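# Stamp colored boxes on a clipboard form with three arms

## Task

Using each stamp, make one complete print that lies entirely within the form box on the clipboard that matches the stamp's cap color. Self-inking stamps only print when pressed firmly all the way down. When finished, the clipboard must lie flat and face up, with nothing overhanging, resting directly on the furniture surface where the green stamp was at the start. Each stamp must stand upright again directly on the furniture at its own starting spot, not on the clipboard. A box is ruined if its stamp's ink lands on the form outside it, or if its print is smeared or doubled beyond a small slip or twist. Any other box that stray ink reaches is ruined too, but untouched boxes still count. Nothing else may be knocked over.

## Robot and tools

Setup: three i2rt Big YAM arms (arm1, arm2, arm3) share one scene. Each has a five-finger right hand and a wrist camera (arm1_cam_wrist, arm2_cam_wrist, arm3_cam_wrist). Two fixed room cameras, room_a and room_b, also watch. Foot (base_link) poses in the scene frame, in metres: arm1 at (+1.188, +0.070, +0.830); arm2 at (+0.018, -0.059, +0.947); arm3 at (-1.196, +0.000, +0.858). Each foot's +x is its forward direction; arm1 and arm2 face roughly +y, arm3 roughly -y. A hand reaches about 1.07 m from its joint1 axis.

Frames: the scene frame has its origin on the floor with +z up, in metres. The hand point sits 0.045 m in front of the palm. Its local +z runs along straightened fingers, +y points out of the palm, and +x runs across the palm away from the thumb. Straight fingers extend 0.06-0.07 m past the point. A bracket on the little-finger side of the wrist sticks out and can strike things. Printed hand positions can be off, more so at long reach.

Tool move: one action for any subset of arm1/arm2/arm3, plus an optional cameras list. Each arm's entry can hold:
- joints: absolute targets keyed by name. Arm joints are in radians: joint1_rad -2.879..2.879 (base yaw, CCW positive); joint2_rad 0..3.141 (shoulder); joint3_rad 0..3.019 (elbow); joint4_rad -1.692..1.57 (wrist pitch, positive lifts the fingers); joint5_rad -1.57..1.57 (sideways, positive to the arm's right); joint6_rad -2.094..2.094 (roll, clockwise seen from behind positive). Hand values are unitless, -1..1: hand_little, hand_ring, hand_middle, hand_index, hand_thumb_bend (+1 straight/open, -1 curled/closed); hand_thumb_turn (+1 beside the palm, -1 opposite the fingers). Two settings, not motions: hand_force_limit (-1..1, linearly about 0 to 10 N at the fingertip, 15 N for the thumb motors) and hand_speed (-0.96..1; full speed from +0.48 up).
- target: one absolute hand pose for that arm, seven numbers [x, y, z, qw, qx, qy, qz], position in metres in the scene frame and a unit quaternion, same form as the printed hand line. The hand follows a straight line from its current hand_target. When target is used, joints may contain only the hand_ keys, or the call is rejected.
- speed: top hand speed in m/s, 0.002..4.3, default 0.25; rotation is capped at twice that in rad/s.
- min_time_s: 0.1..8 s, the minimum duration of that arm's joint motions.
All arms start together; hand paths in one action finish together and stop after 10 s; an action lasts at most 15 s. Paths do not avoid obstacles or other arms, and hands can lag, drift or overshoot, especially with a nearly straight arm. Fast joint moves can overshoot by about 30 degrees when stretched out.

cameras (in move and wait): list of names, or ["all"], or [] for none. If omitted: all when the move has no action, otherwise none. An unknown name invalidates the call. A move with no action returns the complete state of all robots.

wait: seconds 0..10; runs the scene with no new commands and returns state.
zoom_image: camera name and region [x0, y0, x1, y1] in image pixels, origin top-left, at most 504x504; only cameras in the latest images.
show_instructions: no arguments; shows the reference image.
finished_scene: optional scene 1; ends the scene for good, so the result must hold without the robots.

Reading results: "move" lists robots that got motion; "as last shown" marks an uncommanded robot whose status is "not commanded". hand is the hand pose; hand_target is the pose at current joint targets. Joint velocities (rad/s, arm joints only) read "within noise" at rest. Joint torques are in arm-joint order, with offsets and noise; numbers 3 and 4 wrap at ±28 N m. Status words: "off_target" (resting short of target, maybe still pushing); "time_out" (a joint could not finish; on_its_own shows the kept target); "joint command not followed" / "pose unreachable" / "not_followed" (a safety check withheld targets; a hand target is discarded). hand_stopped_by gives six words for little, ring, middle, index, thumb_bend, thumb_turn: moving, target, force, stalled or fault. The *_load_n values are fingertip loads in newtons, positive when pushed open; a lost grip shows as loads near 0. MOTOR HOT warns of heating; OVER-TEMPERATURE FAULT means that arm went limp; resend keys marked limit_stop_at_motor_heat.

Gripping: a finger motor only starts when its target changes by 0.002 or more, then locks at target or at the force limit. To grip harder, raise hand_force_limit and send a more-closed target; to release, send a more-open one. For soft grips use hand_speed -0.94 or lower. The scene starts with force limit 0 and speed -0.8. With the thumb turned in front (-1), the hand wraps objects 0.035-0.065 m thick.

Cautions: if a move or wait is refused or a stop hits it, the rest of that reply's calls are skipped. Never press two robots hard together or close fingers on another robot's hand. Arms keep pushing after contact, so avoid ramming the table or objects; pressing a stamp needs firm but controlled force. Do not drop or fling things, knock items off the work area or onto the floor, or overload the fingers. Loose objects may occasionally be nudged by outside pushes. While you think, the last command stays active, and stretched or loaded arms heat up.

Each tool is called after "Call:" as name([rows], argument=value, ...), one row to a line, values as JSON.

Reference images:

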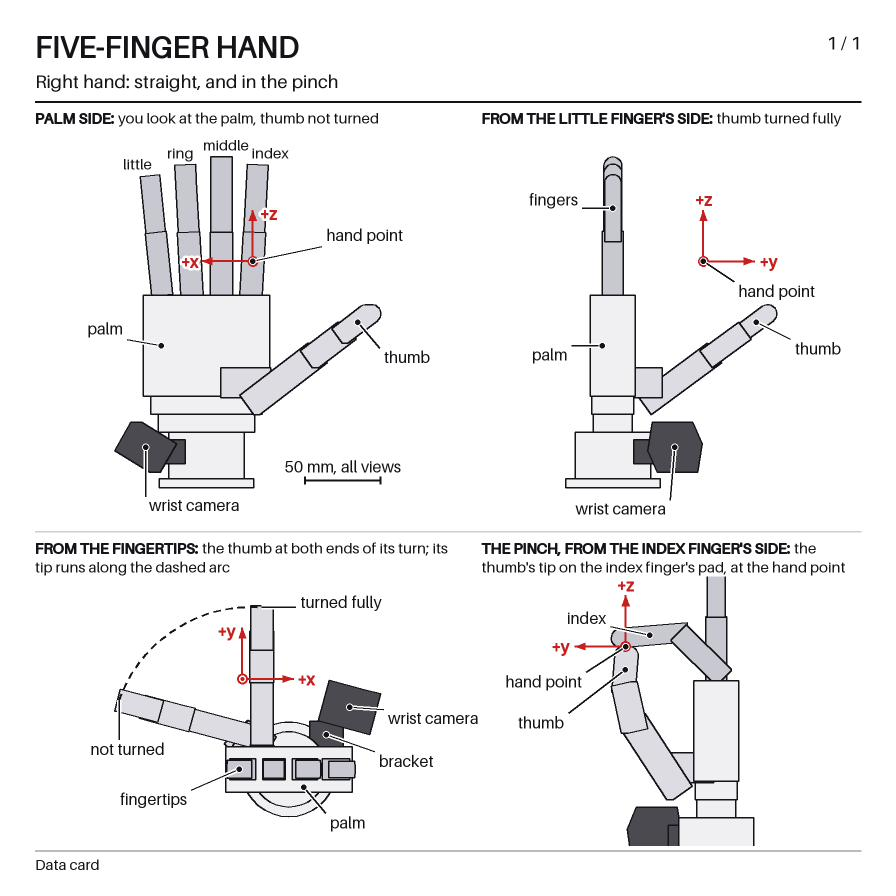

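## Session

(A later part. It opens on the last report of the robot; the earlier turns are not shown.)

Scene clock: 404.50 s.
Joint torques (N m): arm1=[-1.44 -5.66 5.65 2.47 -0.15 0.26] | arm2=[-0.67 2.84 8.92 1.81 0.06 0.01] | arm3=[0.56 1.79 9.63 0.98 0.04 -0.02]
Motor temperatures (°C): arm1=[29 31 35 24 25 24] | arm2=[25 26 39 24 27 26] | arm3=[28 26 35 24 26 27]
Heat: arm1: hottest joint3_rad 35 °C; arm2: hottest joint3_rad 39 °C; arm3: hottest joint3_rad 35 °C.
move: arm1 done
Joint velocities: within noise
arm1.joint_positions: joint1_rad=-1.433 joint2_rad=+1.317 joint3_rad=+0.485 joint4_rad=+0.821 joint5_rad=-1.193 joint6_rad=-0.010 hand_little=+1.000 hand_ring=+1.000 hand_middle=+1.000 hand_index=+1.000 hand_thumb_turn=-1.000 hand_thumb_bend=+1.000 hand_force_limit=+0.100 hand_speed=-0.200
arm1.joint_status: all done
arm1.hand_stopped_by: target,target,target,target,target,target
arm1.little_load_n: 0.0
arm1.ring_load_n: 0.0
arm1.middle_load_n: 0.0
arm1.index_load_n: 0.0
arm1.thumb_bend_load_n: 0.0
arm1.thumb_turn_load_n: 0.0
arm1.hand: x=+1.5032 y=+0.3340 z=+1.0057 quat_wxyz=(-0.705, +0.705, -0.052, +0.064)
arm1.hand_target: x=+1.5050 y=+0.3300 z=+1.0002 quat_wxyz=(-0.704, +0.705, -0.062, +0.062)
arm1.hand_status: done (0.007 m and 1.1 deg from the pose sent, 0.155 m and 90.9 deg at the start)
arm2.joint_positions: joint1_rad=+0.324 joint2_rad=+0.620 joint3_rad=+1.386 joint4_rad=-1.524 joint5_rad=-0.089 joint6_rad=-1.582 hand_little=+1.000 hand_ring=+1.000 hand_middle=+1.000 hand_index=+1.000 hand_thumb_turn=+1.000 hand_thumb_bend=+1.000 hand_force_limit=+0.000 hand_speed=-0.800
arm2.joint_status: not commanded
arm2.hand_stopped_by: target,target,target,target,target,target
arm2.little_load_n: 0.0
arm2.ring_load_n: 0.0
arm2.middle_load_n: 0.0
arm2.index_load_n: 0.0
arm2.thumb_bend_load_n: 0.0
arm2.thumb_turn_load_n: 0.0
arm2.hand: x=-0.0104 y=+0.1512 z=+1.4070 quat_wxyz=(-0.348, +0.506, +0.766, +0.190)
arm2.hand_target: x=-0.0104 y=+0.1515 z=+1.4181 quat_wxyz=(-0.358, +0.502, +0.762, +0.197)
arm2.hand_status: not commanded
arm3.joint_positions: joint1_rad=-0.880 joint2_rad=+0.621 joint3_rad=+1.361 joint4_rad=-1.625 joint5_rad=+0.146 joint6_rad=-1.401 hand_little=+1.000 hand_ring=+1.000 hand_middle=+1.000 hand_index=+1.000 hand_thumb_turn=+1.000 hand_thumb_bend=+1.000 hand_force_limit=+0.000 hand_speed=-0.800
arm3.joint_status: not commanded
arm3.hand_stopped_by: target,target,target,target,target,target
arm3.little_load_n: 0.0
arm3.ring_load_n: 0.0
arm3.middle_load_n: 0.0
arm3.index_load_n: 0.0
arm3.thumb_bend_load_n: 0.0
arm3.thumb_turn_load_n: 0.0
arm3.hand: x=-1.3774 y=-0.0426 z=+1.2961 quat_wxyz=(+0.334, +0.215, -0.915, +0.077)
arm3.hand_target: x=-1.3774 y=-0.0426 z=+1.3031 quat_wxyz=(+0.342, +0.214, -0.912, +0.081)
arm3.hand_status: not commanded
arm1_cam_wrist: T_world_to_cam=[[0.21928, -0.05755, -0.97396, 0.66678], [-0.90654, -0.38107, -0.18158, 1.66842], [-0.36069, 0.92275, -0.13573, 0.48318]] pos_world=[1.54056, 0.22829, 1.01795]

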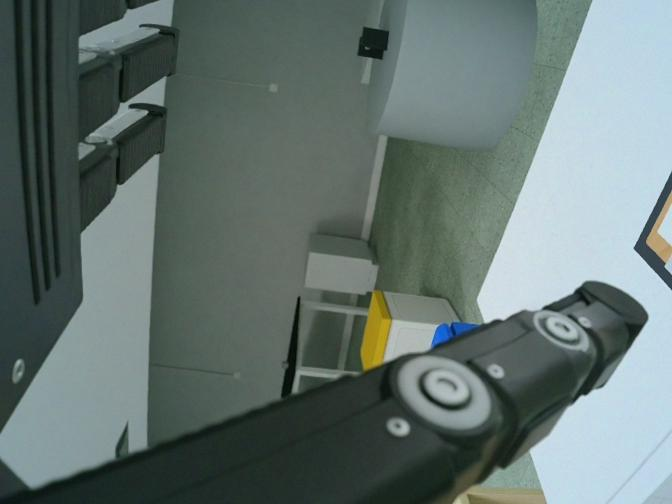

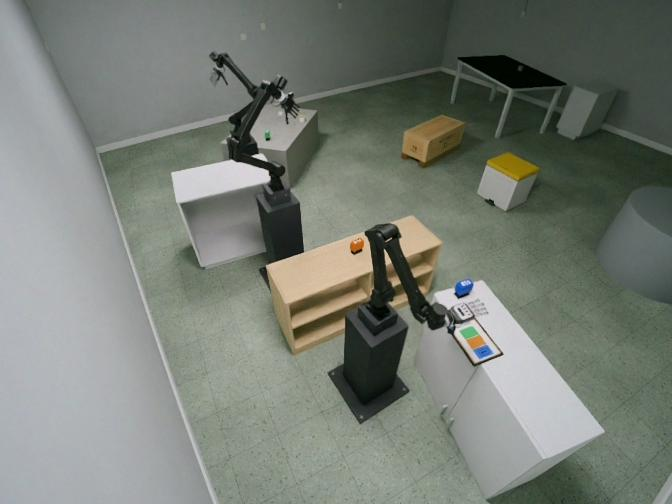

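Call:
move(arm1={"target":[1.526,0.29,0.83,0.7044,-0.7044,0.0616,-0.0616],"speed":0.15}, cameras=["arm1_cam_wrist","room_b"])

Call:
zoom_image(camera="room_b", region=[400, 260, 540, 400])

Scene clock: 409.17 s.
Joint torques (N m): arm1=[-1.08 -9.35 2.17 2.26 -0.2 0.29] | arm2=[-1.32 2.84 8.84 1.88 0.01 0] | arm3=[0.56 1.79 9.63 0.99 0.04 -0.02]
Motor temperatures (°C): arm1=[29 31 34 24 25 24] | arm2=[25 26 39 24 27 26] | arm3=[28 26 35 24 26 27]
Heat: arm1: hottest joint3_rad 34 °C; arm2: hottest joint3_rad 39 °C; arm3: hottest joint3_rad 35 °C.
move: arm1 done
Joint velocities: within noise
arm1.joint_positions: joint1_rad=-1.561 joint2_rad=+2.014 joint3_rad=+0.478 joint4_rad=+1.500 joint5_rad=-1.322 joint6_rad=-0.021 hand_little=+1.000 hand_ring=+1.000 hand_middle=+1.000 hand_index=+1.000 hand_thumb_turn=-1.000 hand_thumb_bend=+1.000 hand_force_limit=+0.100 hand_speed=-0.200
arm1.joint_status: not commanded
arm1.hand_stopped_by: target,target,target,target,target,target
arm1.little_load_n: 0.0
arm1.ring_load_n: 0.0
arm1.middle_load_n: 0.0
arm1.index_load_n: 0.0
arm1.thumb_bend_load_n: 0.0
arm1.thumb_turn_load_n: 0.0
arm1.hand: x=+1.5201 y=+0.2939 z=+0.8332 quat_wxyz=(-0.703, +0.706, -0.057, +0.059)
arm1.hand_target: x=+1.5259 y=+0.2899 z=+0.8300 quat_wxyz=(-0.704, +0.705, -0.062, +0.062)
arm1.hand_status: done (0.008 m and 0.7 deg from the pose sent, 0.183 m and 1.1 deg at the start)
arm2, arm3: as last shown
arm2.index_load_n: -0.5
arm1_cam_wrist: T_world_to_cam=[[0.20456, -0.06016, -0.977, 0.5183], [-0.90903, -0.38188, -0.16681, 1.62884], [-0.36306, 0.92225, -0.13281, 0.50432]] pos_world=[1.55774, 0.18809, 0.84507]

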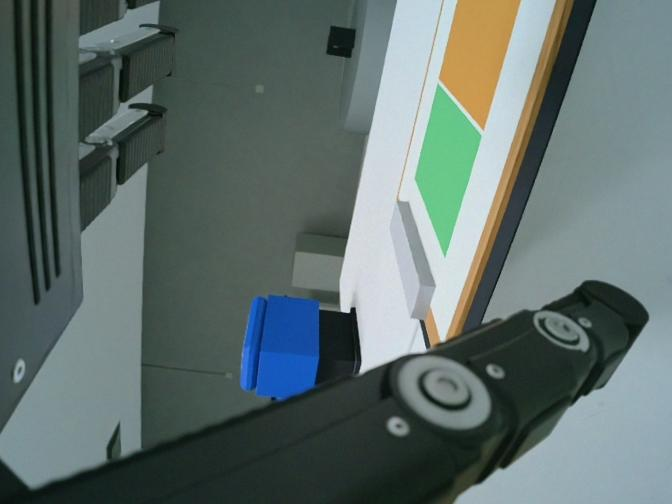

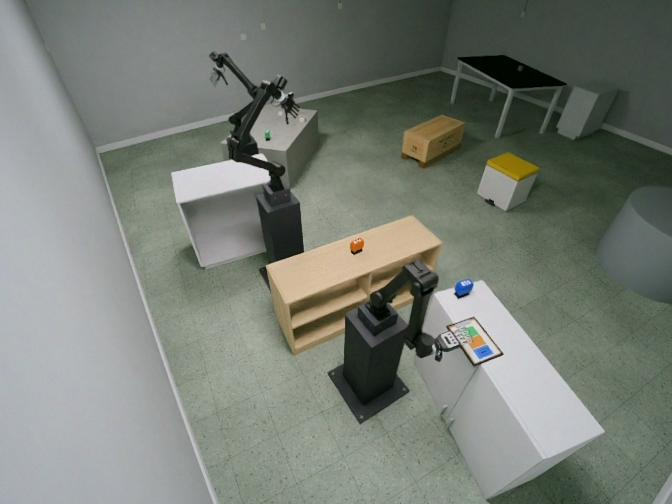

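Scaled by 3.600 from the camera's image (finer frame: 960x720).

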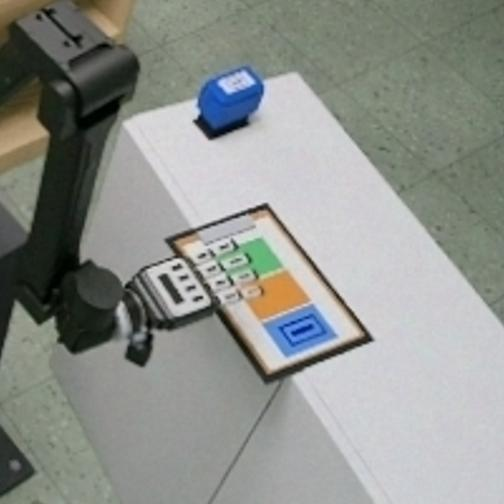

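Call:
move(arm1={"target":[1.5355,0.343,0.785,0.7044,-0.7044,0.0616,-0.0616],"speed":0.12}, cameras=["arm1_cam_wrist","room_b"])

Call:
zoom_image(camera="room_b", region=[400, 260, 540, 400])

Scene clock: 414.93 s.
Joint torques (N m): arm1=[0.67 -11.63 1.52 2.35 0.02 0.13] | arm2=[-1.08 3.55 8.92 1.63 -0.02 0.04] | arm3=[0.56 1.79 9.62 0.98 0.04 -0.02]
Motor temperatures (°C): arm1=[29 30 34 25 25 24] | arm2=[25 26 39 24 27 26] | arm3=[28 26 35 24 26 27]
Heat: arm1: hottest joint3_rad 34 °C; arm2: hottest joint3_rad 39 °C; arm3: hottest joint3_rad 35 °C.
move: arm1 done
Joint velocities: within noise
arm1.joint_positions: joint1_rad=-1.435 joint2_rad=+2.179 joint3_rad=+0.566 joint4_rad=+1.560 joint5_rad=-1.179 joint6_rad=-0.020 hand_little=+1.000 hand_ring=+1.000 hand_middle=+1.000 hand_index=+1.000 hand_thumb_turn=-1.000 hand_thumb_bend=+1.000 hand_force_limit=+0.100 hand_speed=-0.200
arm1.joint_status: not commanded
arm1.hand_stopped_by: target,target,target,target,target,target
arm1.little_load_n: 0.0
arm1.ring_load_n: -0.5
arm1.middle_load_n: 0.0
arm1.index_load_n: 0.0
arm1.thumb_bend_load_n: 0.0
arm1.thumb_turn_load_n: 0.0
arm1.hand: x=+1.5351 y=+0.3389 z=+0.7894 quat_wxyz=(-0.699, +0.709, -0.069, +0.058)
arm1.hand_target: x=+1.5354 y=+0.3429 z=+0.7851 quat_wxyz=(-0.700, +0.709, -0.062, +0.060)
arm1.hand_status: done (0.006 m and 1.2 deg from the pose sent, 0.071 m and 0.6 deg at the start; a joint's target at an end of its range on 24 of 36 steps)
arm2, arm3: as last shown
arm2.index_load_n: 0.0
arm1_cam_wrist: T_world_to_cam=[[0.18628, -0.07172, -0.97988, 0.50944], [-0.91795, -0.36823, -0.14756, 1.64625], [-0.35023, 0.92697, -0.13443, 0.44244]] pos_world=[1.57124, 0.2326, 0.80158]

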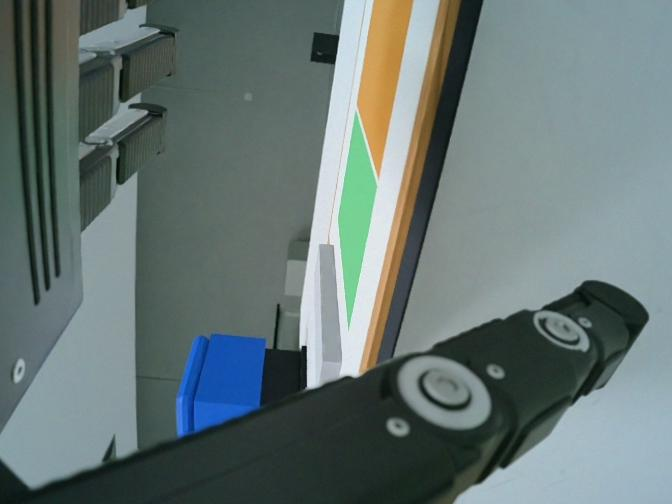

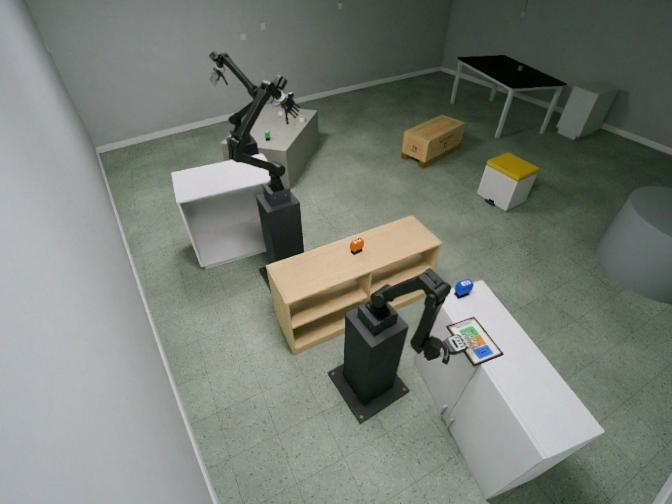

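Scaled by 3.600 from the camera's image (finer frame: 960x720).

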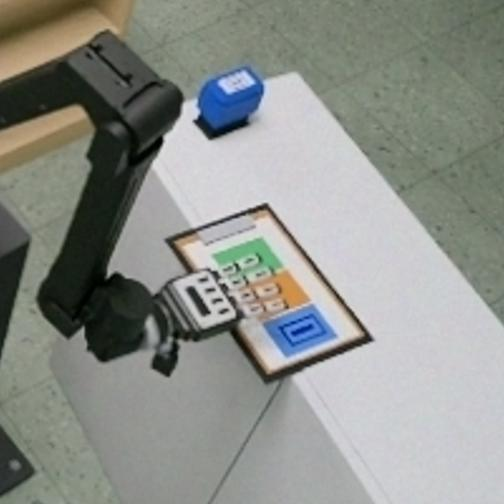

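Call:
move(arm1={"target":[1.5355,0.345,0.75,0.7044,-0.7044,0.0616,-0.0616],"speed":0.08}, cameras=["arm1_cam_wrist","room_b"])

Call:
zoom_image(camera="room_b", region=[400, 260, 540, 400])

Scene clock: 417.07 s.
Joint torques (N m): arm1=[1.26 -12.22 0.84 2.4 -0.05 0.08] | arm2=[-0.91 2.26 8.92 1.76 -0.04 0.07] | arm3=[0.56 1.79 9.63 0.98 0.04 -0.02]
Motor temperatures (°C): arm1=[29 30 34 25 25 24] | arm2=[25 26 39 24 27 26] | arm3=[28 26 35 24 26 27]
Heat: arm1: hottest joint3_rad 34 °C; arm2: hottest joint3_rad 39 °C; arm3: hottest joint3_rad 35 °C.
move: arm1 off_target
Joint velocities: within noise
arm1.joint_positions: joint1_rad=-1.430 joint2_rad=+2.277 joint3_rad=+0.606 joint4_rad=+1.560 joint5_rad=-1.176 joint6_rad=-0.068 hand_little=+1.000 hand_ring=+1.000 hand_middle=+1.000 hand_index=+1.000 hand_thumb_turn=-1.000 hand_thumb_bend=+1.000 hand_force_limit=+0.100 hand_speed=-0.200
arm1.joint_status: not commanded
arm1.hand_stopped_by: target,target,target,target,target,target
arm1.little_load_n: 0.0
arm1.ring_load_n: 0.0
arm1.middle_load_n: -0.5
arm1.index_load_n: 0.0
arm1.thumb_bend_load_n: 0.0
arm1.thumb_turn_load_n: 0.0
arm1.hand: x=+1.5371 y=+0.3401 z=+0.7550 quat_wxyz=(-0.692, +0.717, -0.070, +0.055)
arm1.hand_target: x=+1.5356 y=+0.3449 z=+0.7502 quat_wxyz=(-0.692, +0.717, -0.060, +0.057)
arm1.hand_status: off_target (0.007 m and 2.4 deg from the pose sent, 0.040 m and 1.2 deg at the start; a joint's target at an end of its range on 34 of 34 steps)
arm2, arm3: as last shown
arm1_cam_wrist: T_world_to_cam=[[0.17774, -0.09167, -0.9798, 0.49532], [-0.91818, -0.37366, -0.1316, 1.63363], [-0.35404, 0.92303, -0.15058, 0.4567]] pos_world=[1.57362, 0.23427, 0.76908]

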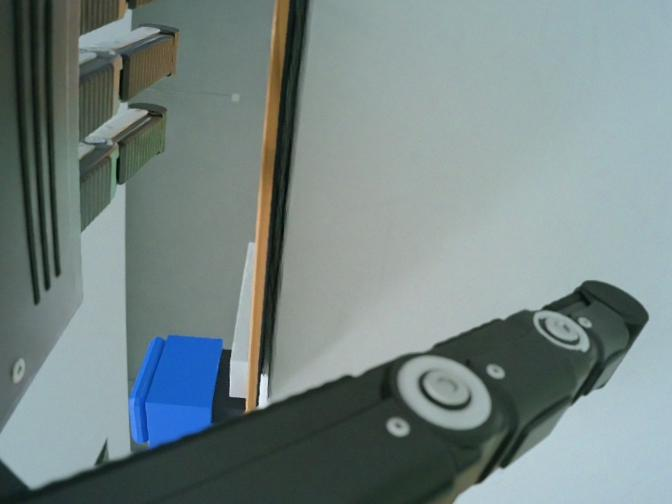

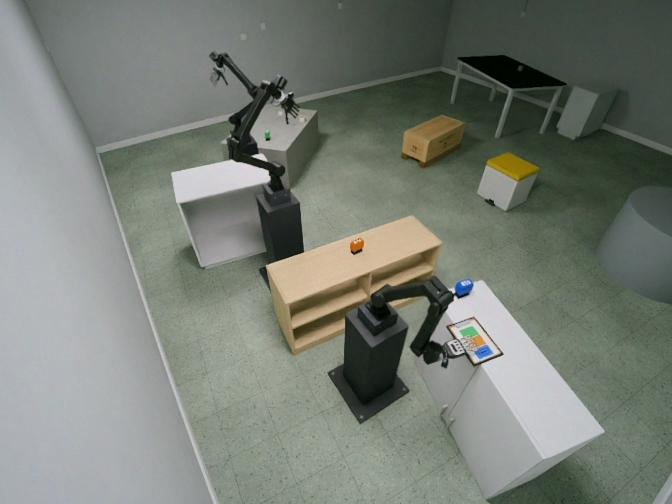

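Scaled by 3.600 from the camera's image (finer frame: 960x720).

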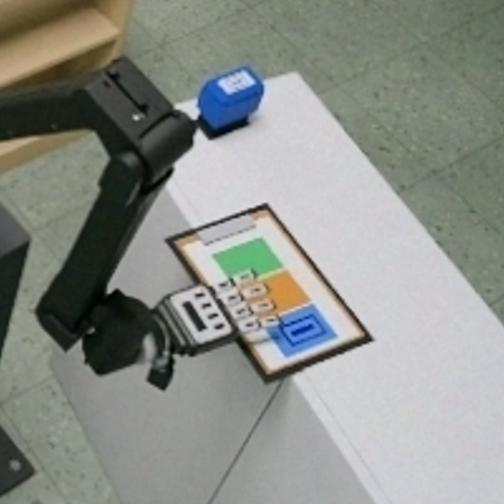

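Call:
move(arm1={"target":[1.5355,0.345,0.722,0.7044,-0.7044,0.0616,-0.0616],"speed":0.06}, cameras=["arm1_cam_wrist"])

Scene clock: 419.73 s.
Joint torques (N m): arm1=[1.26 -12.45 0.49 2.36 -0.16 0.03] | arm2=[-0.91 3.08 8.96 1.76 0 0.04] | arm3=[0.56 1.79 9.63 0.99 0.04 -0.02]
Motor temperatures (°C): arm1=[29 30 33 25 25 24] | arm2=[25 26 39 24 27 26] | arm3=[28 26 35 24 26 27]
Heat: arm1: hottest joint3_rad 33 °C; arm2: hottest joint3_rad 39 °C; arm3: hottest joint3_rad 35 °C.
move: arm1 off_target
Joint velocities: within noise
arm1.joint_positions: joint1_rad=-1.428 joint2_rad=+2.353 joint3_rad=+0.642 joint4_rad=+1.560 joint5_rad=-1.176 joint6_rad=-0.105 hand_little=+1.000 hand_ring=+1.000 hand_middle=+1.000 hand_index=+1.000 hand_thumb_turn=-1.000 hand_thumb_bend=+1.000 hand_force_limit=+0.100 hand_speed=-0.200
arm1.joint_status: not commanded
arm1.hand_stopped_by: target,target,target,target,target,target
arm1.little_load_n: 0.0
arm1.ring_load_n: 0.0
arm1.middle_load_n: 0.0
arm1.index_load_n: 0.0
arm1.thumb_bend_load_n: 0.0
arm1.thumb_turn_load_n: 0.0
arm1.hand: x=+1.5387 y=+0.3403 z=+0.7276 quat_wxyz=(-0.686, +0.722, -0.069, +0.054)
arm1.hand_target: x=+1.5356 y=+0.3448 z=+0.7222 quat_wxyz=(-0.687, +0.723, -0.059, +0.054)
arm1.hand_status: off_target (0.008 m and 3.2 deg from the pose sent, 0.033 m and 2.4 deg at the start; a joint's target at an end of its range on 32 of 32 steps)
arm2, arm3: as last shown
arm1_cam_wrist: T_world_to_cam=[[0.1762, -0.10589, -0.97864, 0.47463], [-0.9171, -0.37885, -0.12413, 1.62619], [-0.35761, 0.91938, -0.16386, 0.46943]] pos_world=[1.57562, 0.23475, 0.74327]

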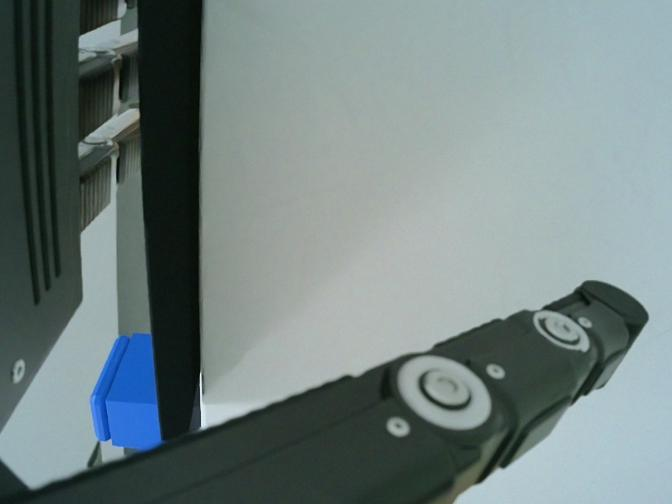

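Call:
move(arm1={"target":[1.5345,0.346,0.710,0.7044,-0.7044,0.0616,-0.0616],"speed":0.05}, cameras=["arm1_cam_wrist"])

Scene clock: 421.60 s.
Joint torques (N m): arm1=[1.32 -11.28 0.55 1.83 -0.1 0.12] | arm2=[-1.03 3.49 8.92 1.7 0.02 0.04] | arm3=[0.56 1.79 9.63 0.98 0.04 -0.02]
Motor temperatures (°C): arm1=[29 30 33 25 25 24] | arm2=[25 26 39 24 27 26] | arm3=[28 26 35 24 26 27]
Heat: arm1: hottest joint3_rad 33 °C; arm2: hottest joint3_rad 39 °C; arm3: hottest joint3_rad 35 °C.
move: arm1 off_target
Joint velocities: within noise
arm1.joint_positions: joint1_rad=-1.427 joint2_rad=+2.371 joint3_rad=+0.652 joint4_rad=+1.574 joint5_rad=-1.176 joint6_rad=-0.130 hand_little=+1.000 hand_ring=+1.000 hand_middle=+1.000 hand_index=+1.000 hand_thumb_turn=-1.000 hand_thumb_bend=+1.000 hand_force_limit=+0.100 hand_speed=-0.200
arm1.joint_status: not commanded
arm1.hand_stopped_by: target,target,target,target,target,target
arm1.little_load_n: 0.0
arm1.ring_load_n: 0.0
arm1.middle_load_n: 0.0
arm1.index_load_n: 0.0
arm1.thumb_bend_load_n: 0.0
arm1.thumb_turn_load_n: 0.0
arm1.hand: x=+1.5417 y=+0.3405 z=+0.7226 quat_wxyz=(-0.686, +0.722, -0.058, +0.064)
arm1.hand_target: x=+1.5345 y=+0.3455 z=+0.7106 quat_wxyz=(-0.684, +0.725, -0.058, +0.053)
arm1.hand_status: off_target (0.015 m and 3.0 deg from the pose sent, 0.019 m and 3.2 deg at the start; a joint's target at an end of its range on 32 of 32 steps)
arm2, arm3: as last shown
arm1_cam_wrist: T_world_to_cam=[[0.20712, -0.10818, -0.97232, 0.41769], [-0.91198, -0.38108, -0.15187, 1.64124], [-0.3541, 0.91819, -0.17758, 0.47439]] pos_world=[1.57825, 0.23504, 0.73962]

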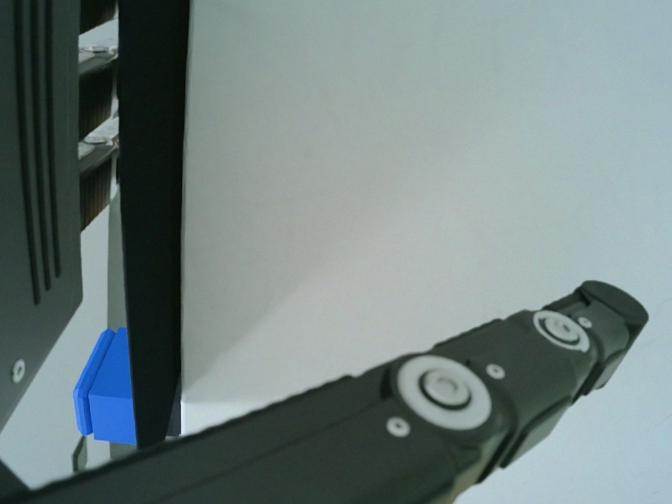

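Call:
move(arm1={"target":[1.5345,0.346,0.718,0.7044,-0.7044,0.0616,-0.0616],"speed":0.05})

Call:
move(arm1={"target":[1.539,0.379,0.718,0.7044,-0.7044,0.0616,-0.0616],"speed":0.05}, cameras=["arm1_cam_wrist"])

Scene clock: 424.87 s.
Joint torques (N m): arm1=[1.26 -13.1 0.01 1.81 -0.04 0.22] | arm2=[-1.14 2.43 8.88 1.87 0.02 0.05] | arm3=[0.56 1.79 9.63 0.98 0.04 -0.02]
Motor temperatures (°C): arm1=[29 30 33 25 25 24] | arm2=[25 26 39 24 27 26] | arm3=[28 26 35 24 26 27]
Heat: arm1: hottest joint3_rad 33 °C; arm2: hottest joint3_rad 39 °C; arm3: hottest joint3_rad 35 °C.
move: arm1 off_target
Joint velocities: within noise
arm1.joint_positions: joint1_rad=-1.427 joint2_rad=+2.371 joint3_rad=+0.652 joint4_rad=+1.574 joint5_rad=-1.176 joint6_rad=-0.131 hand_little=+1.000 hand_ring=+1.000 hand_middle=+1.000 hand_index=+1.000 hand_thumb_turn=-1.000 hand_thumb_bend=+1.000 hand_force_limit=+0.100 hand_speed=-0.200
arm1.joint_status: not commanded
arm1.hand_stopped_by: target,target,target,target,target,target
arm1.little_load_n: 0.0
arm1.ring_load_n: 0.0
arm1.middle_load_n: 0.0
arm1.index_load_n: 0.0
arm1.thumb_bend_load_n: 0.0
arm1.thumb_turn_load_n: 0.0
arm1.hand: x=+1.5416 y=+0.3405 z=+0.7226 quat_wxyz=(-0.686, +0.722, -0.058, +0.064)
arm1.hand_target: x=+1.5348 y=+0.3457 z=+0.7183 quat_wxyz=(-0.686, +0.724, -0.058, +0.054)
arm1.hand_status: off_target (0.010 m and 3.0 deg from the pose sent, 0.010 m and 3.0 deg at the start; a joint's target at an end of its range on 19 of 19 steps)
arm2, arm3: as last shown
pictures: none

Scene clock: 426.07 s.
Joint torques (N m): arm1=[1.32 -13.27 0.76 1.77 0.04 0.29] | arm2=[-0.79 2.67 8.88 1.76 0.01 0.06] | arm3=[0.56 1.79 9.63 0.98 0.04 -0.02]
Motor temperatures (°C): arm1=[29 30 33 25 25 24] | arm2=[25 26 39 24 27 26] | arm3=[28 26 35 24 26 27]
Heat: arm1: hottest joint3_rad 33 °C; arm2: hottest joint3_rad 39 °C; arm3: hottest joint3_rad 35 °C.
move: arm1 off_target
Joint velocities: within noise
arm1.joint_positions: joint1_rad=-1.343 joint2_rad=+2.371 joint3_rad=+0.680 joint4_rad=+1.578 joint5_rad=-1.093 joint6_rad=-0.104 hand_little=+1.000 hand_ring=+1.000 hand_middle=+1.000 hand_index=+1.000 hand_thumb_turn=-1.000 hand_thumb_bend=+1.000 hand_force_limit=+0.100 hand_speed=-0.200
arm1.joint_status: not commanded
arm1.hand_stopped_by: target,target,target,target,target,target
arm1.little_load_n: 0.0
arm1.ring_load_n: 0.0
arm1.middle_load_n: 0.0
arm1.index_load_n: 0.0
arm1.thumb_bend_load_n: 0.0
arm1.thumb_turn_load_n: 0.0
arm1.hand: x=+1.5444 y=+0.3731 z=+0.7240 quat_wxyz=(-0.687, +0.721, -0.055, +0.066)
arm1.hand_target: x=+1.5393 y=+0.3788 z=+0.7183 quat_wxyz=(-0.687, +0.723, -0.059, +0.055)
arm1.hand_status: off_target (0.010 m and 2.9 deg from the pose sent, 0.039 m and 3.0 deg at the start; a joint's target at an end of its range on 36 of 36 steps)
arm2, arm3: as last shown
arm2.index_load_n: -0.5
arm3.middle_load_n: -0.5
arm3.thumb_bend_load_n: 0.5
arm1_cam_wrist: T_world_to_cam=[[0.21366, -0.10584, -0.97116, 0.41019], [-0.91064, -0.38148, -0.15877, 1.65948], [-0.35368, 0.9183, -0.17789, 0.44509]] pos_world=[1.58096, 0.26775, 0.74102]

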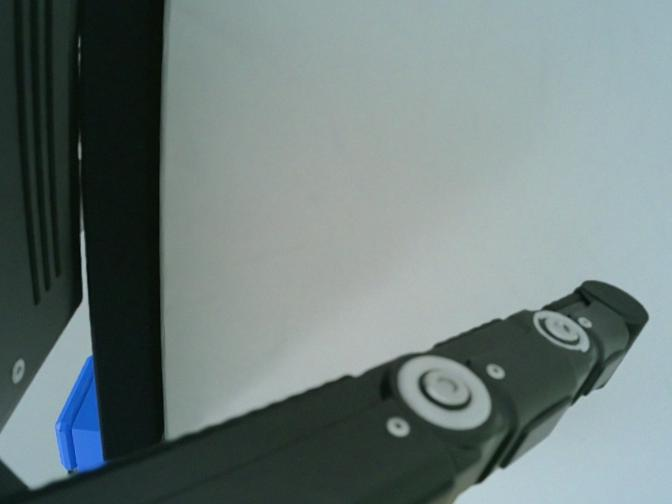

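Call:
move(arm1={"target":[1.542,0.396,0.718,0.7044,-0.7044,0.0616,-0.0616],"speed":0.05}, cameras=["arm1_cam_wrist"])

Scene clock: 430.93 s.
Joint torques (N m): arm1=[1.73 -13.1 1.07 1.73 0.08 0.33] | arm2=[-0.56 2.61 8.77 1.74 -0.01 0.06] | arm3=[0.56 1.79 9.63 0.98 0.04 -0.02]
Motor temperatures (°C): arm1=[29 30 33 25 25 24] | arm2=[25 26 39 24 27 26] | arm3=[28 26 35 24 26 27]
Heat: arm1: hottest joint3_rad 33 °C; arm2: hottest joint3_rad 39 °C; arm3: hottest joint3_rad 35 °C.
move: arm1 off_target
Joint velocities: within noise
arm1.joint_positions: joint1_rad=-1.307 joint2_rad=+2.371 joint3_rad=+0.701 joint4_rad=+1.578 joint5_rad=-1.052 joint6_rad=-0.089 hand_little=+1.000 hand_ring=+1.000 hand_middle=+1.000 hand_index=+1.000 hand_thumb_turn=-1.000 hand_thumb_bend=+1.000 hand_force_limit=+0.100 hand_speed=-0.200
arm1.joint_status: not commanded
arm1.hand_stopped_by: target,target,target,target,target,target
arm1.little_load_n: 0.0
arm1.ring_load_n: 0.0
arm1.middle_load_n: 0.0
arm1.index_load_n: 0.0
arm1.thumb_bend_load_n: 0.0
arm1.thumb_turn_load_n: 0.0
arm1.hand: x=+1.5493 y=+0.3887 z=+0.7258 quat_wxyz=(-0.689, +0.719, -0.055, +0.070)
arm1.hand_target: x=+1.5421 y=+0.3956 z=+0.7184 quat_wxyz=(-0.688, +0.721, -0.059, +0.055)
arm1.hand_status: off_target (0.013 m and 2.7 deg from the pose sent, 0.024 m and 2.9 deg at the start; a joint's target at an end of its range on 31 of 31 steps)
arm2.joint_positions: joint1_rad=+0.324 joint2_rad=+0.620 joint3_rad=+1.386 joint4_rad=-1.524 joint5_rad=-0.089 joint6_rad=-1.582 hand_little=+1.000 hand_ring=+1.000 hand_middle=+1.000 hand_index=+1.000 hand_thumb_turn=+1.000 hand_thumb_bend=+1.000 hand_force_limit=+0.000 hand_speed=-0.800
arm2.joint_status: not commanded
arm2.hand_stopped_by: target,target,target,target,target,target
arm2.little_load_n: 0.0
arm2.ring_load_n: 0.0
arm2.middle_load_n: 0.0
arm2.index_load_n: 0.0
arm2.thumb_bend_load_n: 0.0
arm2.thumb_turn_load_n: 0.0
arm2.hand: x=-0.0104 y=+0.1512 z=+1.4070 quat_wxyz=(-0.348, +0.506, +0.766, +0.190)
arm2.hand_target: x=-0.0104 y=+0.1515 z=+1.4181 quat_wxyz=(-0.358, +0.502, +0.762, +0.197)
arm2.hand_status: not commanded
arm3.joint_positions: joint1_rad=-0.880 joint2_rad=+0.621 joint3_rad=+1.361 joint4_rad=-1.625 joint5_rad=+0.146 joint6_rad=-1.401 hand_little=+1.000 hand_ring=+1.000 hand_middle=+1.000 hand_index=+1.000 hand_thumb_turn=+1.000 hand_thumb_bend=+1.000 hand_force_limit=+0.000 hand_speed=-0.800
arm3.joint_status: not commanded
arm3.hand_stopped_by: target,target,target,target,target,target
arm3.little_load_n: 0.0
arm3.ring_load_n: 0.0
arm3.middle_load_n: 0.0
arm3.index_load_n: 0.0
arm3.thumb_bend_load_n: 0.0
arm3.thumb_turn_load_n: 0.0
arm3.hand: x=-1.3774 y=-0.0426 z=+1.2961 quat_wxyz=(+0.334, +0.215, -0.915, +0.077)
arm3.hand_target: x=-1.3774 y=-0.0426 z=+1.3031 quat_wxyz=(+0.342, +0.214, -0.912, +0.081)
arm3.hand_status: not commanded
arm1_cam_wrist: T_world_to_cam=[[0.21951, -0.10204, -0.97026, 0.40134], [-0.9116, -0.37576, -0.16672, 1.67516], [-0.34758, 0.92108, -0.1755, 0.42065]] pos_world=[1.58518, 0.28296, 0.74251]

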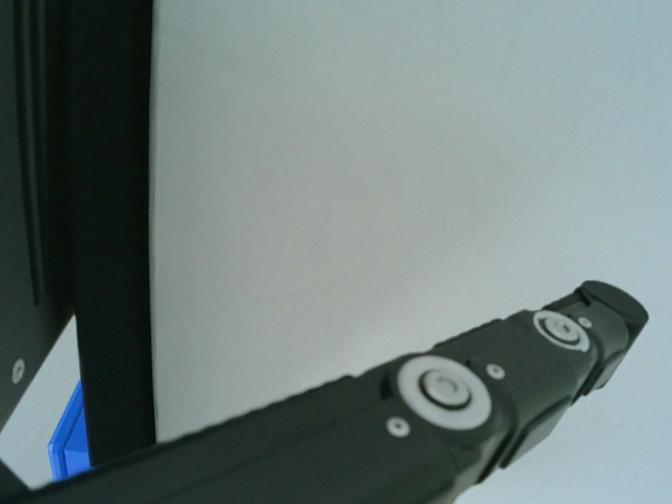

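Call:
move(arm1={"target":[1.5395,0.405,0.714,0.7044,-0.7044,0.0616,-0.0616],"speed":0.05}, cameras=["arm1_cam_wrist"])

Scene clock: 432.63 s.
Joint torques (N m): arm1=[1.49 -12.22 1.09 1.81 0.02 0.29] | arm2=[-1.03 3.25 8.9 1.81 0.02 0.08] | arm3=[0.56 1.79 9.63 0.99 0.04 -0.02]
Motor temperatures (°C): arm1=[29 30 32 25 25 24] | arm2=[25 26 39 24 27 26] | arm3=[28 26 35 24 26 27]
Heat: arm1: hottest joint3_rad 32 °C; arm2: hottest joint3_rad 39 °C; arm3: hottest joint3_rad 35 °C.
move: arm1 off_target
Joint velocities: within noise
arm1.joint_positions: joint1_rad=-1.284 joint2_rad=+2.371 joint3_rad=+0.708 joint4_rad=+1.578 joint5_rad=-1.027 joint6_rad=-0.087 hand_little=+1.000 hand_ring=+1.000 hand_middle=+1.000 hand_index=+1.000 hand_thumb_turn=-1.000 hand_thumb_bend=+1.000 hand_force_limit=+0.100 hand_speed=-0.200
arm1.joint_status: not commanded
arm1.hand_stopped_by: target,target,target,target,target,target
arm1.little_load_n: 0.0
arm1.ring_load_n: 0.0
arm1.middle_load_n: 0.0
arm1.index_load_n: 0.0
arm1.thumb_bend_load_n: 0.0
arm1.thumb_turn_load_n: 0.0
arm1.hand: x=+1.5499 y=+0.3978 z=+0.7261 quat_wxyz=(-0.689, +0.719, -0.054, +0.073)
arm1.hand_target: x=+1.5395 y=+0.4044 z=+0.7146 quat_wxyz=(-0.687, +0.722, -0.059, +0.055)
arm1.hand_status: off_target (0.018 m and 2.9 deg from the pose sent, 0.022 m and 2.7 deg at the start; a joint's target at an end of its range on 31 of 31 steps)
arm2, arm3: as last shown
arm1_cam_wrist: T_world_to_cam=[[0.22476, -0.1019, -0.96907, 0.39345], [-0.91161, -0.37326, -0.17219, 1.6822], [-0.34417, 0.92212, -0.17678, 0.40767]] pos_world=[1.58539, 0.29206, 0.74301]

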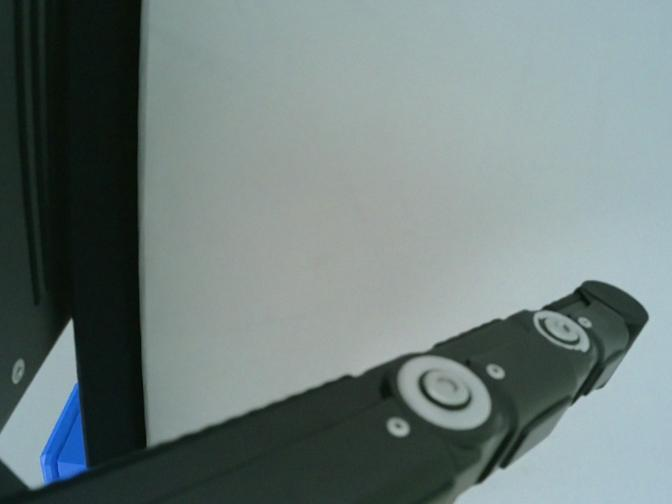

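Call:
move(arm1={"joints":{"hand_thumb_bend":-0.95,"hand_speed":-0.83,"hand_force_limit":0.3}}, cameras=["arm1_cam_wrist"])

Scene clock: 441.73 s.
Joint torques (N m): arm1=[1.9 -12.57 1.02 1.78 0 0.32] | arm2=[-1.14 2.55 8.96 1.73 0.03 0.04] | arm3=[0.56 1.79 9.65 0.99 0.04 -0.02]
Motor temperatures (°C): arm1=[29 30 32 25 25 24] | arm2=[25 26 39 24 27 26] | arm3=[28 26 36 24 26 27]
Heat: arm1: hottest joint3_rad 32 °C; arm2: hottest joint3_rad 39 °C; arm3: hottest joint3_rad 36 °C.
move: arm1 off_target
Joint velocities: within noise
arm1.joint_positions: joint1_rad=-1.285 joint2_rad=+2.373 joint3_rad=+0.708 joint4_rad=+1.578 joint5_rad=-1.027 joint6_rad=-0.090 hand_little=+1.000 hand_ring=+1.000 hand_middle=+1.000 hand_index=+1.000 hand_thumb_turn=-1.000 hand_thumb_bend=+0.173 hand_force_limit=+0.300 hand_speed=-0.830
arm1.joint_status: hand_thumb_bend off_target (ended at +0.173, target -0.950); the others done
arm1.hand_stopped_by: target,target,target,target,force,target
arm1.little_load_n: 0.0
arm1.ring_load_n: 0.0
arm1.middle_load_n: 0.0
arm1.index_load_n: 0.0
arm1.thumb_bend_load_n: 9.0
arm1.thumb_turn_load_n: 1.0
arm1.hand: x=+1.5501 y=+0.3971 z=+0.7252 quat_wxyz=(-0.689, +0.719, -0.055, +0.074)
arm1.hand_target: x=+1.5395 y=+0.4045 z=+0.7145 quat_wxyz=(-0.687, +0.722, -0.059, +0.055)
arm1.hand_status: not commanded
arm2, arm3: as last shown
arm2.thumb_turn_load_n: -0.5
arm1_cam_wrist: T_world_to_cam=[[0.22503, -0.10324, -0.96887, 0.39239], [-0.9121, -0.37204, -0.1722, 1.6823], [-0.34268, 0.92246, -0.17789, 0.40667]] pos_world=[1.58549, 0.29126, 0.7422]

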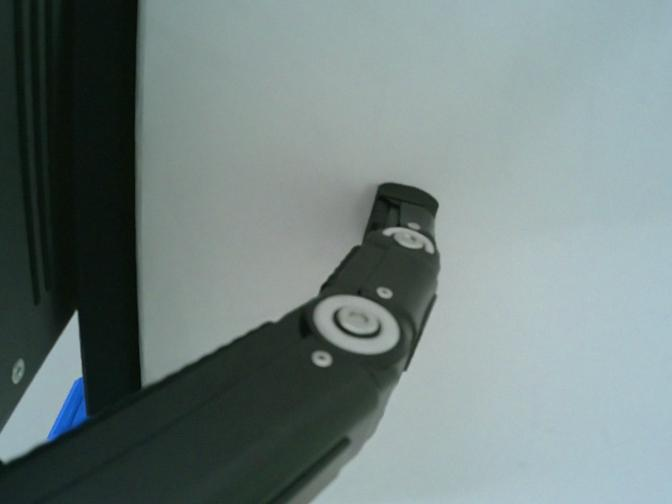

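Call:
move(arm1={"joints":{"hand_thumb_bend":1.0,"hand_speed":-0.5}})

Call:
move(arm1={"target":[1.5395,0.403,0.728,0.7044,-0.7044,0.0616,-0.0616],"speed":0.05})

Call:
move(arm1={"target":[1.534,0.372,0.728,0.7044,-0.7044,0.0616,-0.0616],"speed":0.05}, cameras=["arm1_cam_wrist"])

Scene clock: 446.03 s.
Joint torques (N m): arm1=[1.73 -12.57 1.01 1.65 0.01 0.3] | arm2=[-0.21 3.31 9.05 1.72 -0.01 0.03] | arm3=[0.5 1.79 9.63 0.98 0.04 -0.02]
Motor temperatures (°C): arm1=[29 29 32 25 25 24] | arm2=[25 26 39 24 27 26] | arm3=[28 26 36 24 26 27]
Heat: arm1: hottest joint3_rad 32 °C; arm2: hottest joint3_rad 39 °C; arm3: hottest joint3_rad 36 °C.
move: arm1 done
Joint velocities: within noise
arm1.joint_positions: joint1_rad=-1.284 joint2_rad=+2.373 joint3_rad=+0.709 joint4_rad=+1.578 joint5_rad=-1.027 joint6_rad=-0.089 hand_little=+1.000 hand_ring=+1.000 hand_middle=+1.000 hand_index=+1.000 hand_thumb_turn=-1.000 hand_thumb_bend=+1.000 hand_force_limit=+0.300 hand_speed=-0.500
arm1.joint_status: all done
arm1.hand_stopped_by: target,target,target,target,target,target
arm1.little_load_n: 0.0
arm1.ring_load_n: 0.0
arm1.middle_load_n: 0.0
arm1.index_load_n: 0.0
arm1.thumb_bend_load_n: 0.0
arm1.thumb_turn_load_n: 0.0
arm1.hand: x=+1.5496 y=+0.3978 z=+0.7253 quat_wxyz=(-0.689, +0.719, -0.054, +0.073)
arm1.hand_target: x=+1.5396 y=+0.4045 z=+0.7145 quat_wxyz=(-0.687, +0.722, -0.059, +0.055)
arm1.hand_status: not commanded
arm2, arm3: as last shown
arm2.thumb_turn_load_n: 0.0
arm3.thumb_turn_load_n: -0.5
pictures: none

Scene clock: 447.07 s.
Joint torques (N m): arm1=[1.49 -15.27 -0.32 1.84 -0.15 0.33] | arm2=[-0.5 3.08 8.87 1.62 0 0.05] | arm3=[0.56 1.79 9.63 0.99 0.04 -0.02]
Motor temperatures (°C): arm1=[29 29 32 25 25 24] | arm2=[25 26 39 24 27 26] | arm3=[28 26 36 24 26 27]
Heat: arm1: hottest joint3_rad 32 °C; arm2: hottest joint3_rad 39 °C; arm3: hottest joint3_rad 36 °C.
move: arm1 off_target
Joint velocities: within noise
arm1.joint_positions: joint1_rad=-1.284 joint2_rad=+2.371 joint3_rad=+0.707 joint4_rad=+1.578 joint5_rad=-1.027 joint6_rad=-0.081 hand_little=+1.000 hand_ring=+1.000 hand_middle=+1.000 hand_index=+1.000 hand_thumb_turn=-1.000 hand_thumb_bend=+1.000 hand_force_limit=+0.300 hand_speed=-0.500
arm1.joint_status: not commanded
arm1.hand_stopped_by: target,target,target,target,target,target
arm1.little_load_n: 0.0
arm1.ring_load_n: 0.0
arm1.middle_load_n: 0.0
arm1.index_load_n: 0.0
arm1.thumb_bend_load_n: 0.0
arm1.thumb_turn_load_n: 0.0
arm1.hand: x=+1.5491 y=+0.3979 z=+0.7262 quat_wxyz=(-0.690, +0.719, -0.056, +0.071)
arm1.hand_target: x=+1.5399 y=+0.4028 z=+0.7281 quat_wxyz=(-0.690, +0.719, -0.060, +0.056)
arm1.hand_status: off_target (0.011 m and 2.6 deg from the pose sent, 0.012 m and 2.9 deg at the start; a joint's target at an end of its range on 31 of 31 steps)
arm2, arm3: as last shown
arm3.thumb_turn_load_n: 0.0
pictures: none

Scene clock: 448.27 s.
Joint torques (N m): arm1=[-1.49 -15.21 -0.76 1.7 -0.18 0.1] | arm2=[-1.2 2.43 8.96 1.81 0.03 0.03] | arm3=[0.56 1.79 9.63 0.98 0.04 -0.02]
Motor temperatures (°C): arm1=[29 29 31 25 25 24] | arm2=[25 26 39 24 27 26] | arm3=[28 26 36 24 26 27]
Heat: arm1: hottest joint3_rad 31 °C; arm2: hottest joint3_rad 39 °C; arm3: hottest joint3_rad 36 °C.
move: arm1 off_target
Joint velocities: within noise
arm1.joint_positions: joint1_rad=-1.323 joint2_rad=+2.365 joint3_rad=+0.665 joint4_rad=+1.578 joint5_rad=-1.101 joint6_rad=-0.084 hand_little=+1.000 hand_ring=+1.000 hand_middle=+1.000 hand_index=+1.000 hand_thumb_turn=-1.000 hand_thumb_bend=+1.000 hand_force_limit=+0.300 hand_speed=-0.500
arm1.joint_status: not commanded
arm1.hand_stopped_by: target,target,target,target,target,target
arm1.little_load_n: 0.0
arm1.ring_load_n: 0.0
arm1.middle_load_n: 0.0
arm1.index_load_n: 0.0
arm1.thumb_bend_load_n: 0.0
arm1.thumb_turn_load_n: 0.5
arm1.hand: x=+1.5304 y=+0.3785 z=+0.7255 quat_wxyz=(-0.687, +0.723, -0.056, +0.047)
arm1.hand_target: x=+1.5341 y=+0.3720 z=+0.7281 quat_wxyz=(-0.687, +0.722, -0.059, +0.055)
arm1.hand_status: off_target (0.008 m and 3.4 deg from the pose sent, 0.030 m and 2.6 deg at the start; a joint's target at an end of its range on 36 of 36 steps)
arm2, arm3: as last shown
arm1_cam_wrist: T_world_to_cam=[[0.18789, -0.09987, -0.9771, 0.45673], [-0.90452, -0.40533, -0.13251, 1.62962], [-0.38281, 0.9087, -0.16649, 0.47543]] pos_world=[1.5702, 0.27411, 0.74136]

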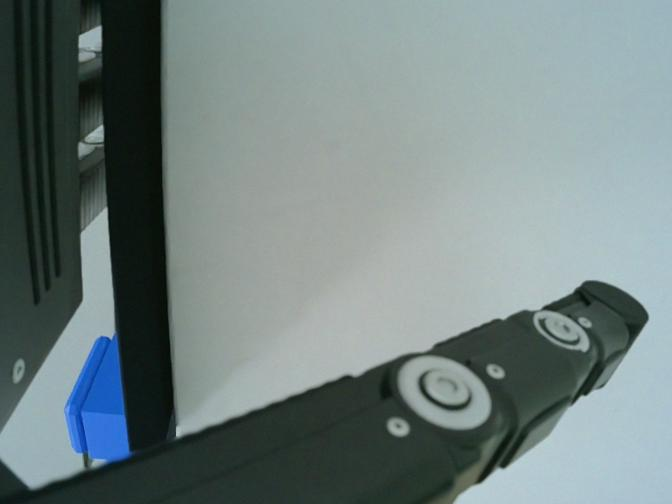

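Call:
move(arm1={"joints":{"hand_thumb_bend":-0.6,"hand_speed":-0.3}})

Call:
move(arm1={"target":[1.537,0.395,0.728,0.7044,-0.7044,0.0616,-0.0616],"speed":0.05}, cameras=["arm1_cam_wrist"])

Scene clock: 451.93 s.
Joint torques (N m): arm1=[-1.73 -15.15 -0.64 1.69 -0.2 0.09] | arm2=[-0.97 2.67 9.02 1.69 0 0.04] | arm3=[0.56 1.79 9.65 0.99 0.04 -0.02]
Motor temperatures (°C): arm1=[29 30 31 25 25 24] | arm2=[25 26 39 24 27 26] | arm3=[28 26 36 24 26 27]
Heat: arm1: hottest joint3_rad 31 °C; arm2: hottest joint3_rad 39 °C; arm3: hottest joint3_rad 36 °C.
move: arm1 done
Joint velocities: within noise
arm1.joint_positions: joint1_rad=-1.323 joint2_rad=+2.365 joint3_rad=+0.665 joint4_rad=+1.578 joint5_rad=-1.101 joint6_rad=-0.084 hand_little=+1.000 hand_ring=+1.000 hand_middle=+1.000 hand_index=+1.000 hand_thumb_turn=-1.000 hand_thumb_bend=-0.600 hand_force_limit=+0.300 hand_speed=-0.300
arm1.joint_status: all done
arm1.hand_stopped_by: target,target,target,target,target,target
arm1.little_load_n: 0.0
arm1.ring_load_n: 0.0
arm1.middle_load_n: 0.0
arm1.index_load_n: 0.0
arm1.thumb_bend_load_n: 0.0
arm1.thumb_turn_load_n: 0.0
arm1.hand: x=+1.5304 y=+0.3785 z=+0.7255 quat_wxyz=(-0.687, +0.723, -0.056, +0.047)
arm1.hand_target: x=+1.5342 y=+0.3720 z=+0.7281 quat_wxyz=(-0.687, +0.722, -0.059, +0.055)
arm1.hand_status: not commanded
arm2, arm3: as last shown
arm2.thumb_turn_load_n: -0.5
pictures: none

Scene clock: 453.17 s.
Joint torques (N m): arm1=[1.2 -14.86 0.69 1.81 -0.01 0.28] | arm2=[-0.85 2.96 8.85 1.84 0.04 0.05] | arm3=[0.56 1.79 9.63 0.99 0.04 -0.02]
Motor temperatures (°C): arm1=[29 30 31 25 25 24] | arm2=[25 26 39 24 27 26] | arm3=[28 26 36 24 26 27]
Heat: arm1: hottest joint3_rad 31 °C; arm2: hottest joint3_rad 39 °C; arm3: hottest joint3_rad 36 °C.
move: arm1 off_target
Joint velocities: within noise
arm1.joint_positions: joint1_rad=-1.297 joint2_rad=+2.364 joint3_rad=+0.678 joint4_rad=+1.578 joint5_rad=-1.049 joint6_rad=-0.080 hand_little=+1.000 hand_ring=+1.000 hand_middle=+1.000 hand_index=+1.000 hand_thumb_turn=-1.000 hand_thumb_bend=-0.600 hand_force_limit=+0.300 hand_speed=-0.300
arm1.joint_status: not commanded
arm1.hand_stopped_by: target,target,target,target,target,target
arm1.little_load_n: 0.0
arm1.ring_load_n: 0.0
arm1.middle_load_n: 0.0
arm1.index_load_n: 0.0
arm1.thumb_bend_load_n: 0.0
arm1.thumb_turn_load_n: 0.0
arm1.hand: x=+1.5380 y=+0.3891 z=+0.7263 quat_wxyz=(-0.687, +0.721, -0.061, +0.060)
arm1.hand_target: x=+1.5373 y=+0.3950 z=+0.7283 quat_wxyz=(-0.689, +0.720, -0.059, +0.055)
arm1.hand_status: off_target (0.006 m and 2.8 deg from the pose sent, 0.018 m and 3.4 deg at the start; a joint's target at an end of its range on 37 of 37 steps)
arm2, arm3: as last shown
arm2.thumb_turn_load_n: 0.0
arm1_cam_wrist: T_world_to_cam=[[0.19642, -0.10491, -0.97489, 0.44443], [-0.91324, -0.38152, -0.14294, 1.65262], [-0.35694, 0.91839, -0.17075, 0.42834]] pos_world=[1.57484, 0.28375, 0.74264]

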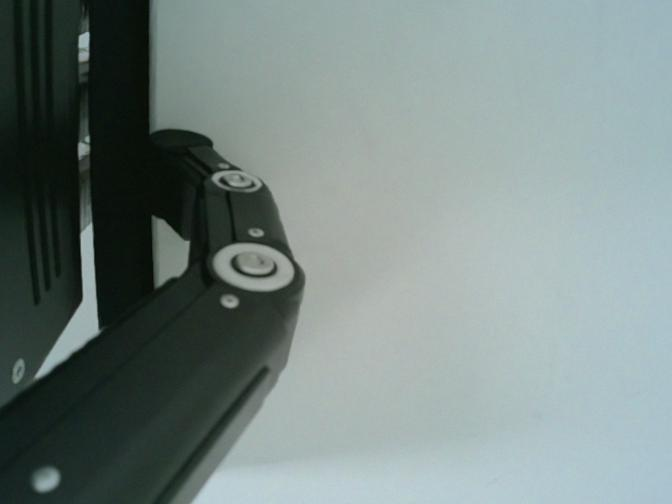

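Call:
move(arm1={"target":[1.539,0.408,0.724,0.7044,-0.7044,0.0616,-0.0616],"speed":0.04}, cameras=["arm1_cam_wrist"])

Scene clock: 454.80 s.
Joint torques (N m): arm1=[2.78 -13.16 2.41 1.78 0.66 0.3] | arm2=[-0.73 2.78 8.85 1.69 -0.02 0.03] | arm3=[0.56 1.79 9.63 0.98 0.04 -0.02]
Motor temperatures (°C): arm1=[29 30 31 25 25 24] | arm2=[25 26 39 24 27 26] | arm3=[28 26 36 24 26 27]
Heat: arm1: hottest joint3_rad 31 °C; arm2: hottest joint3_rad 39 °C; arm3: hottest joint3_rad 36 °C.
move: arm1 off_target
Joint velocities: within noise
arm1.joint_positions: joint1_rad=-1.289 joint2_rad=+2.364 joint3_rad=+0.678 joint4_rad=+1.578 joint5_rad=-1.034 joint6_rad=-0.076 hand_little=+1.000 hand_ring=+1.000 hand_middle=+1.000 hand_index=+1.000 hand_thumb_turn=-1.000 hand_thumb_bend=-0.600 hand_force_limit=+0.300 hand_speed=-0.300
arm1.joint_status: not commanded
arm1.hand_stopped_by: target,target,target,target,target,target
arm1.little_load_n: 0.0
arm1.ring_load_n: 0.0
arm1.middle_load_n: 0.0
arm1.index_load_n: 0.0
arm1.thumb_bend_load_n: 0.0
arm1.thumb_turn_load_n: 0.5
arm1.hand: x=+1.5384 y=+0.3920 z=+0.7262 quat_wxyz=(-0.687, +0.722, -0.065, +0.061)
arm1.hand_target: x=+1.5389 y=+0.4076 z=+0.7246 quat_wxyz=(-0.689, +0.720, -0.059, +0.056)
arm1.hand_status: off_target (0.016 m and 2.8 deg from the pose sent, 0.019 m and 2.8 deg at the start; a joint's target at an end of its range on 32 of 32 steps)
arm2.joint_positions: joint1_rad=+0.324 joint2_rad=+0.620 joint3_rad=+1.386 joint4_rad=-1.524 joint5_rad=-0.089 joint6_rad=-1.582 hand_little=+1.000 hand_ring=+1.000 hand_middle=+1.000 hand_index=+1.000 hand_thumb_turn=+1.000 hand_thumb_bend=+1.000 hand_force_limit=+0.000 hand_speed=-0.800
arm2.joint_status: not commanded
arm2.hand_stopped_by: target,target,target,target,target,target
arm2.little_load_n: 0.0
arm2.ring_load_n: 0.0
arm2.middle_load_n: 0.0
arm2.index_load_n: 0.0
arm2.thumb_bend_load_n: 0.0
arm2.thumb_turn_load_n: 0.0
arm2.hand: x=-0.0104 y=+0.1512 z=+1.4070 quat_wxyz=(-0.348, +0.506, +0.766, +0.190)
arm2.hand_target: x=-0.0104 y=+0.1515 z=+1.4181 quat_wxyz=(-0.358, +0.502, +0.762, +0.197)
arm2.hand_status: not commanded
arm3.joint_positions: joint1_rad=-0.880 joint2_rad=+0.621 joint3_rad=+1.361 joint4_rad=-1.625 joint5_rad=+0.146 joint6_rad=-1.401 hand_little=+1.000 hand_ring=+1.000 hand_middle=+1.000 hand_index=+1.000 hand_thumb_turn=+1.000 hand_thumb_bend=+1.000 hand_force_limit=+0.000 hand_speed=-0.800
arm3.joint_status: not commanded
arm3.hand_stopped_by: target,target,target,target,target,target
arm3.little_load_n: 0.0
arm3.ring_load_n: 0.0
arm3.middle_load_n: 0.0
arm3.index_load_n: 0.0
arm3.thumb_bend_load_n: 0.0
arm3.thumb_turn_load_n: 0.0
arm3.hand: x=-1.3774 y=-0.0426 z=+1.2961 quat_wxyz=(+0.334, +0.215, -0.915, +0.077)
arm3.hand_target: x=-1.3774 y=-0.0426 z=+1.3031 quat_wxyz=(+0.342, +0.214, -0.912, +0.081)
arm3.hand_status: not commanded
arm1_cam_wrist: T_world_to_cam=[[0.19323, -0.10675, -0.97533, 0.45042], [-0.91623, -0.37523, -0.14045, 1.65442], [-0.35098, 0.92076, -0.17031, 0.41554]] pos_world=[1.57464, 0.28625, 0.74244]

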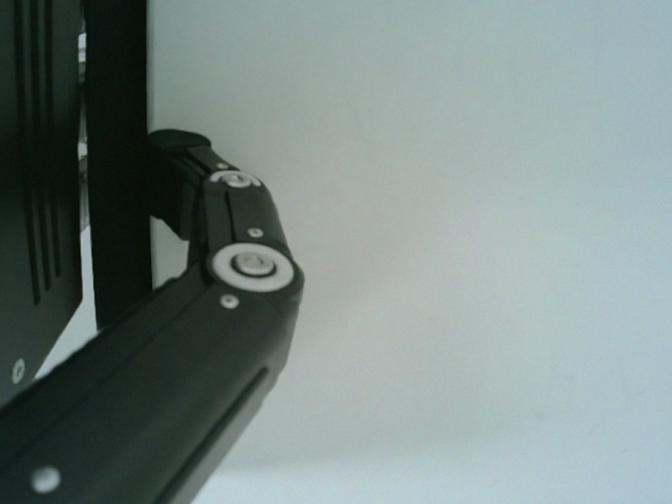

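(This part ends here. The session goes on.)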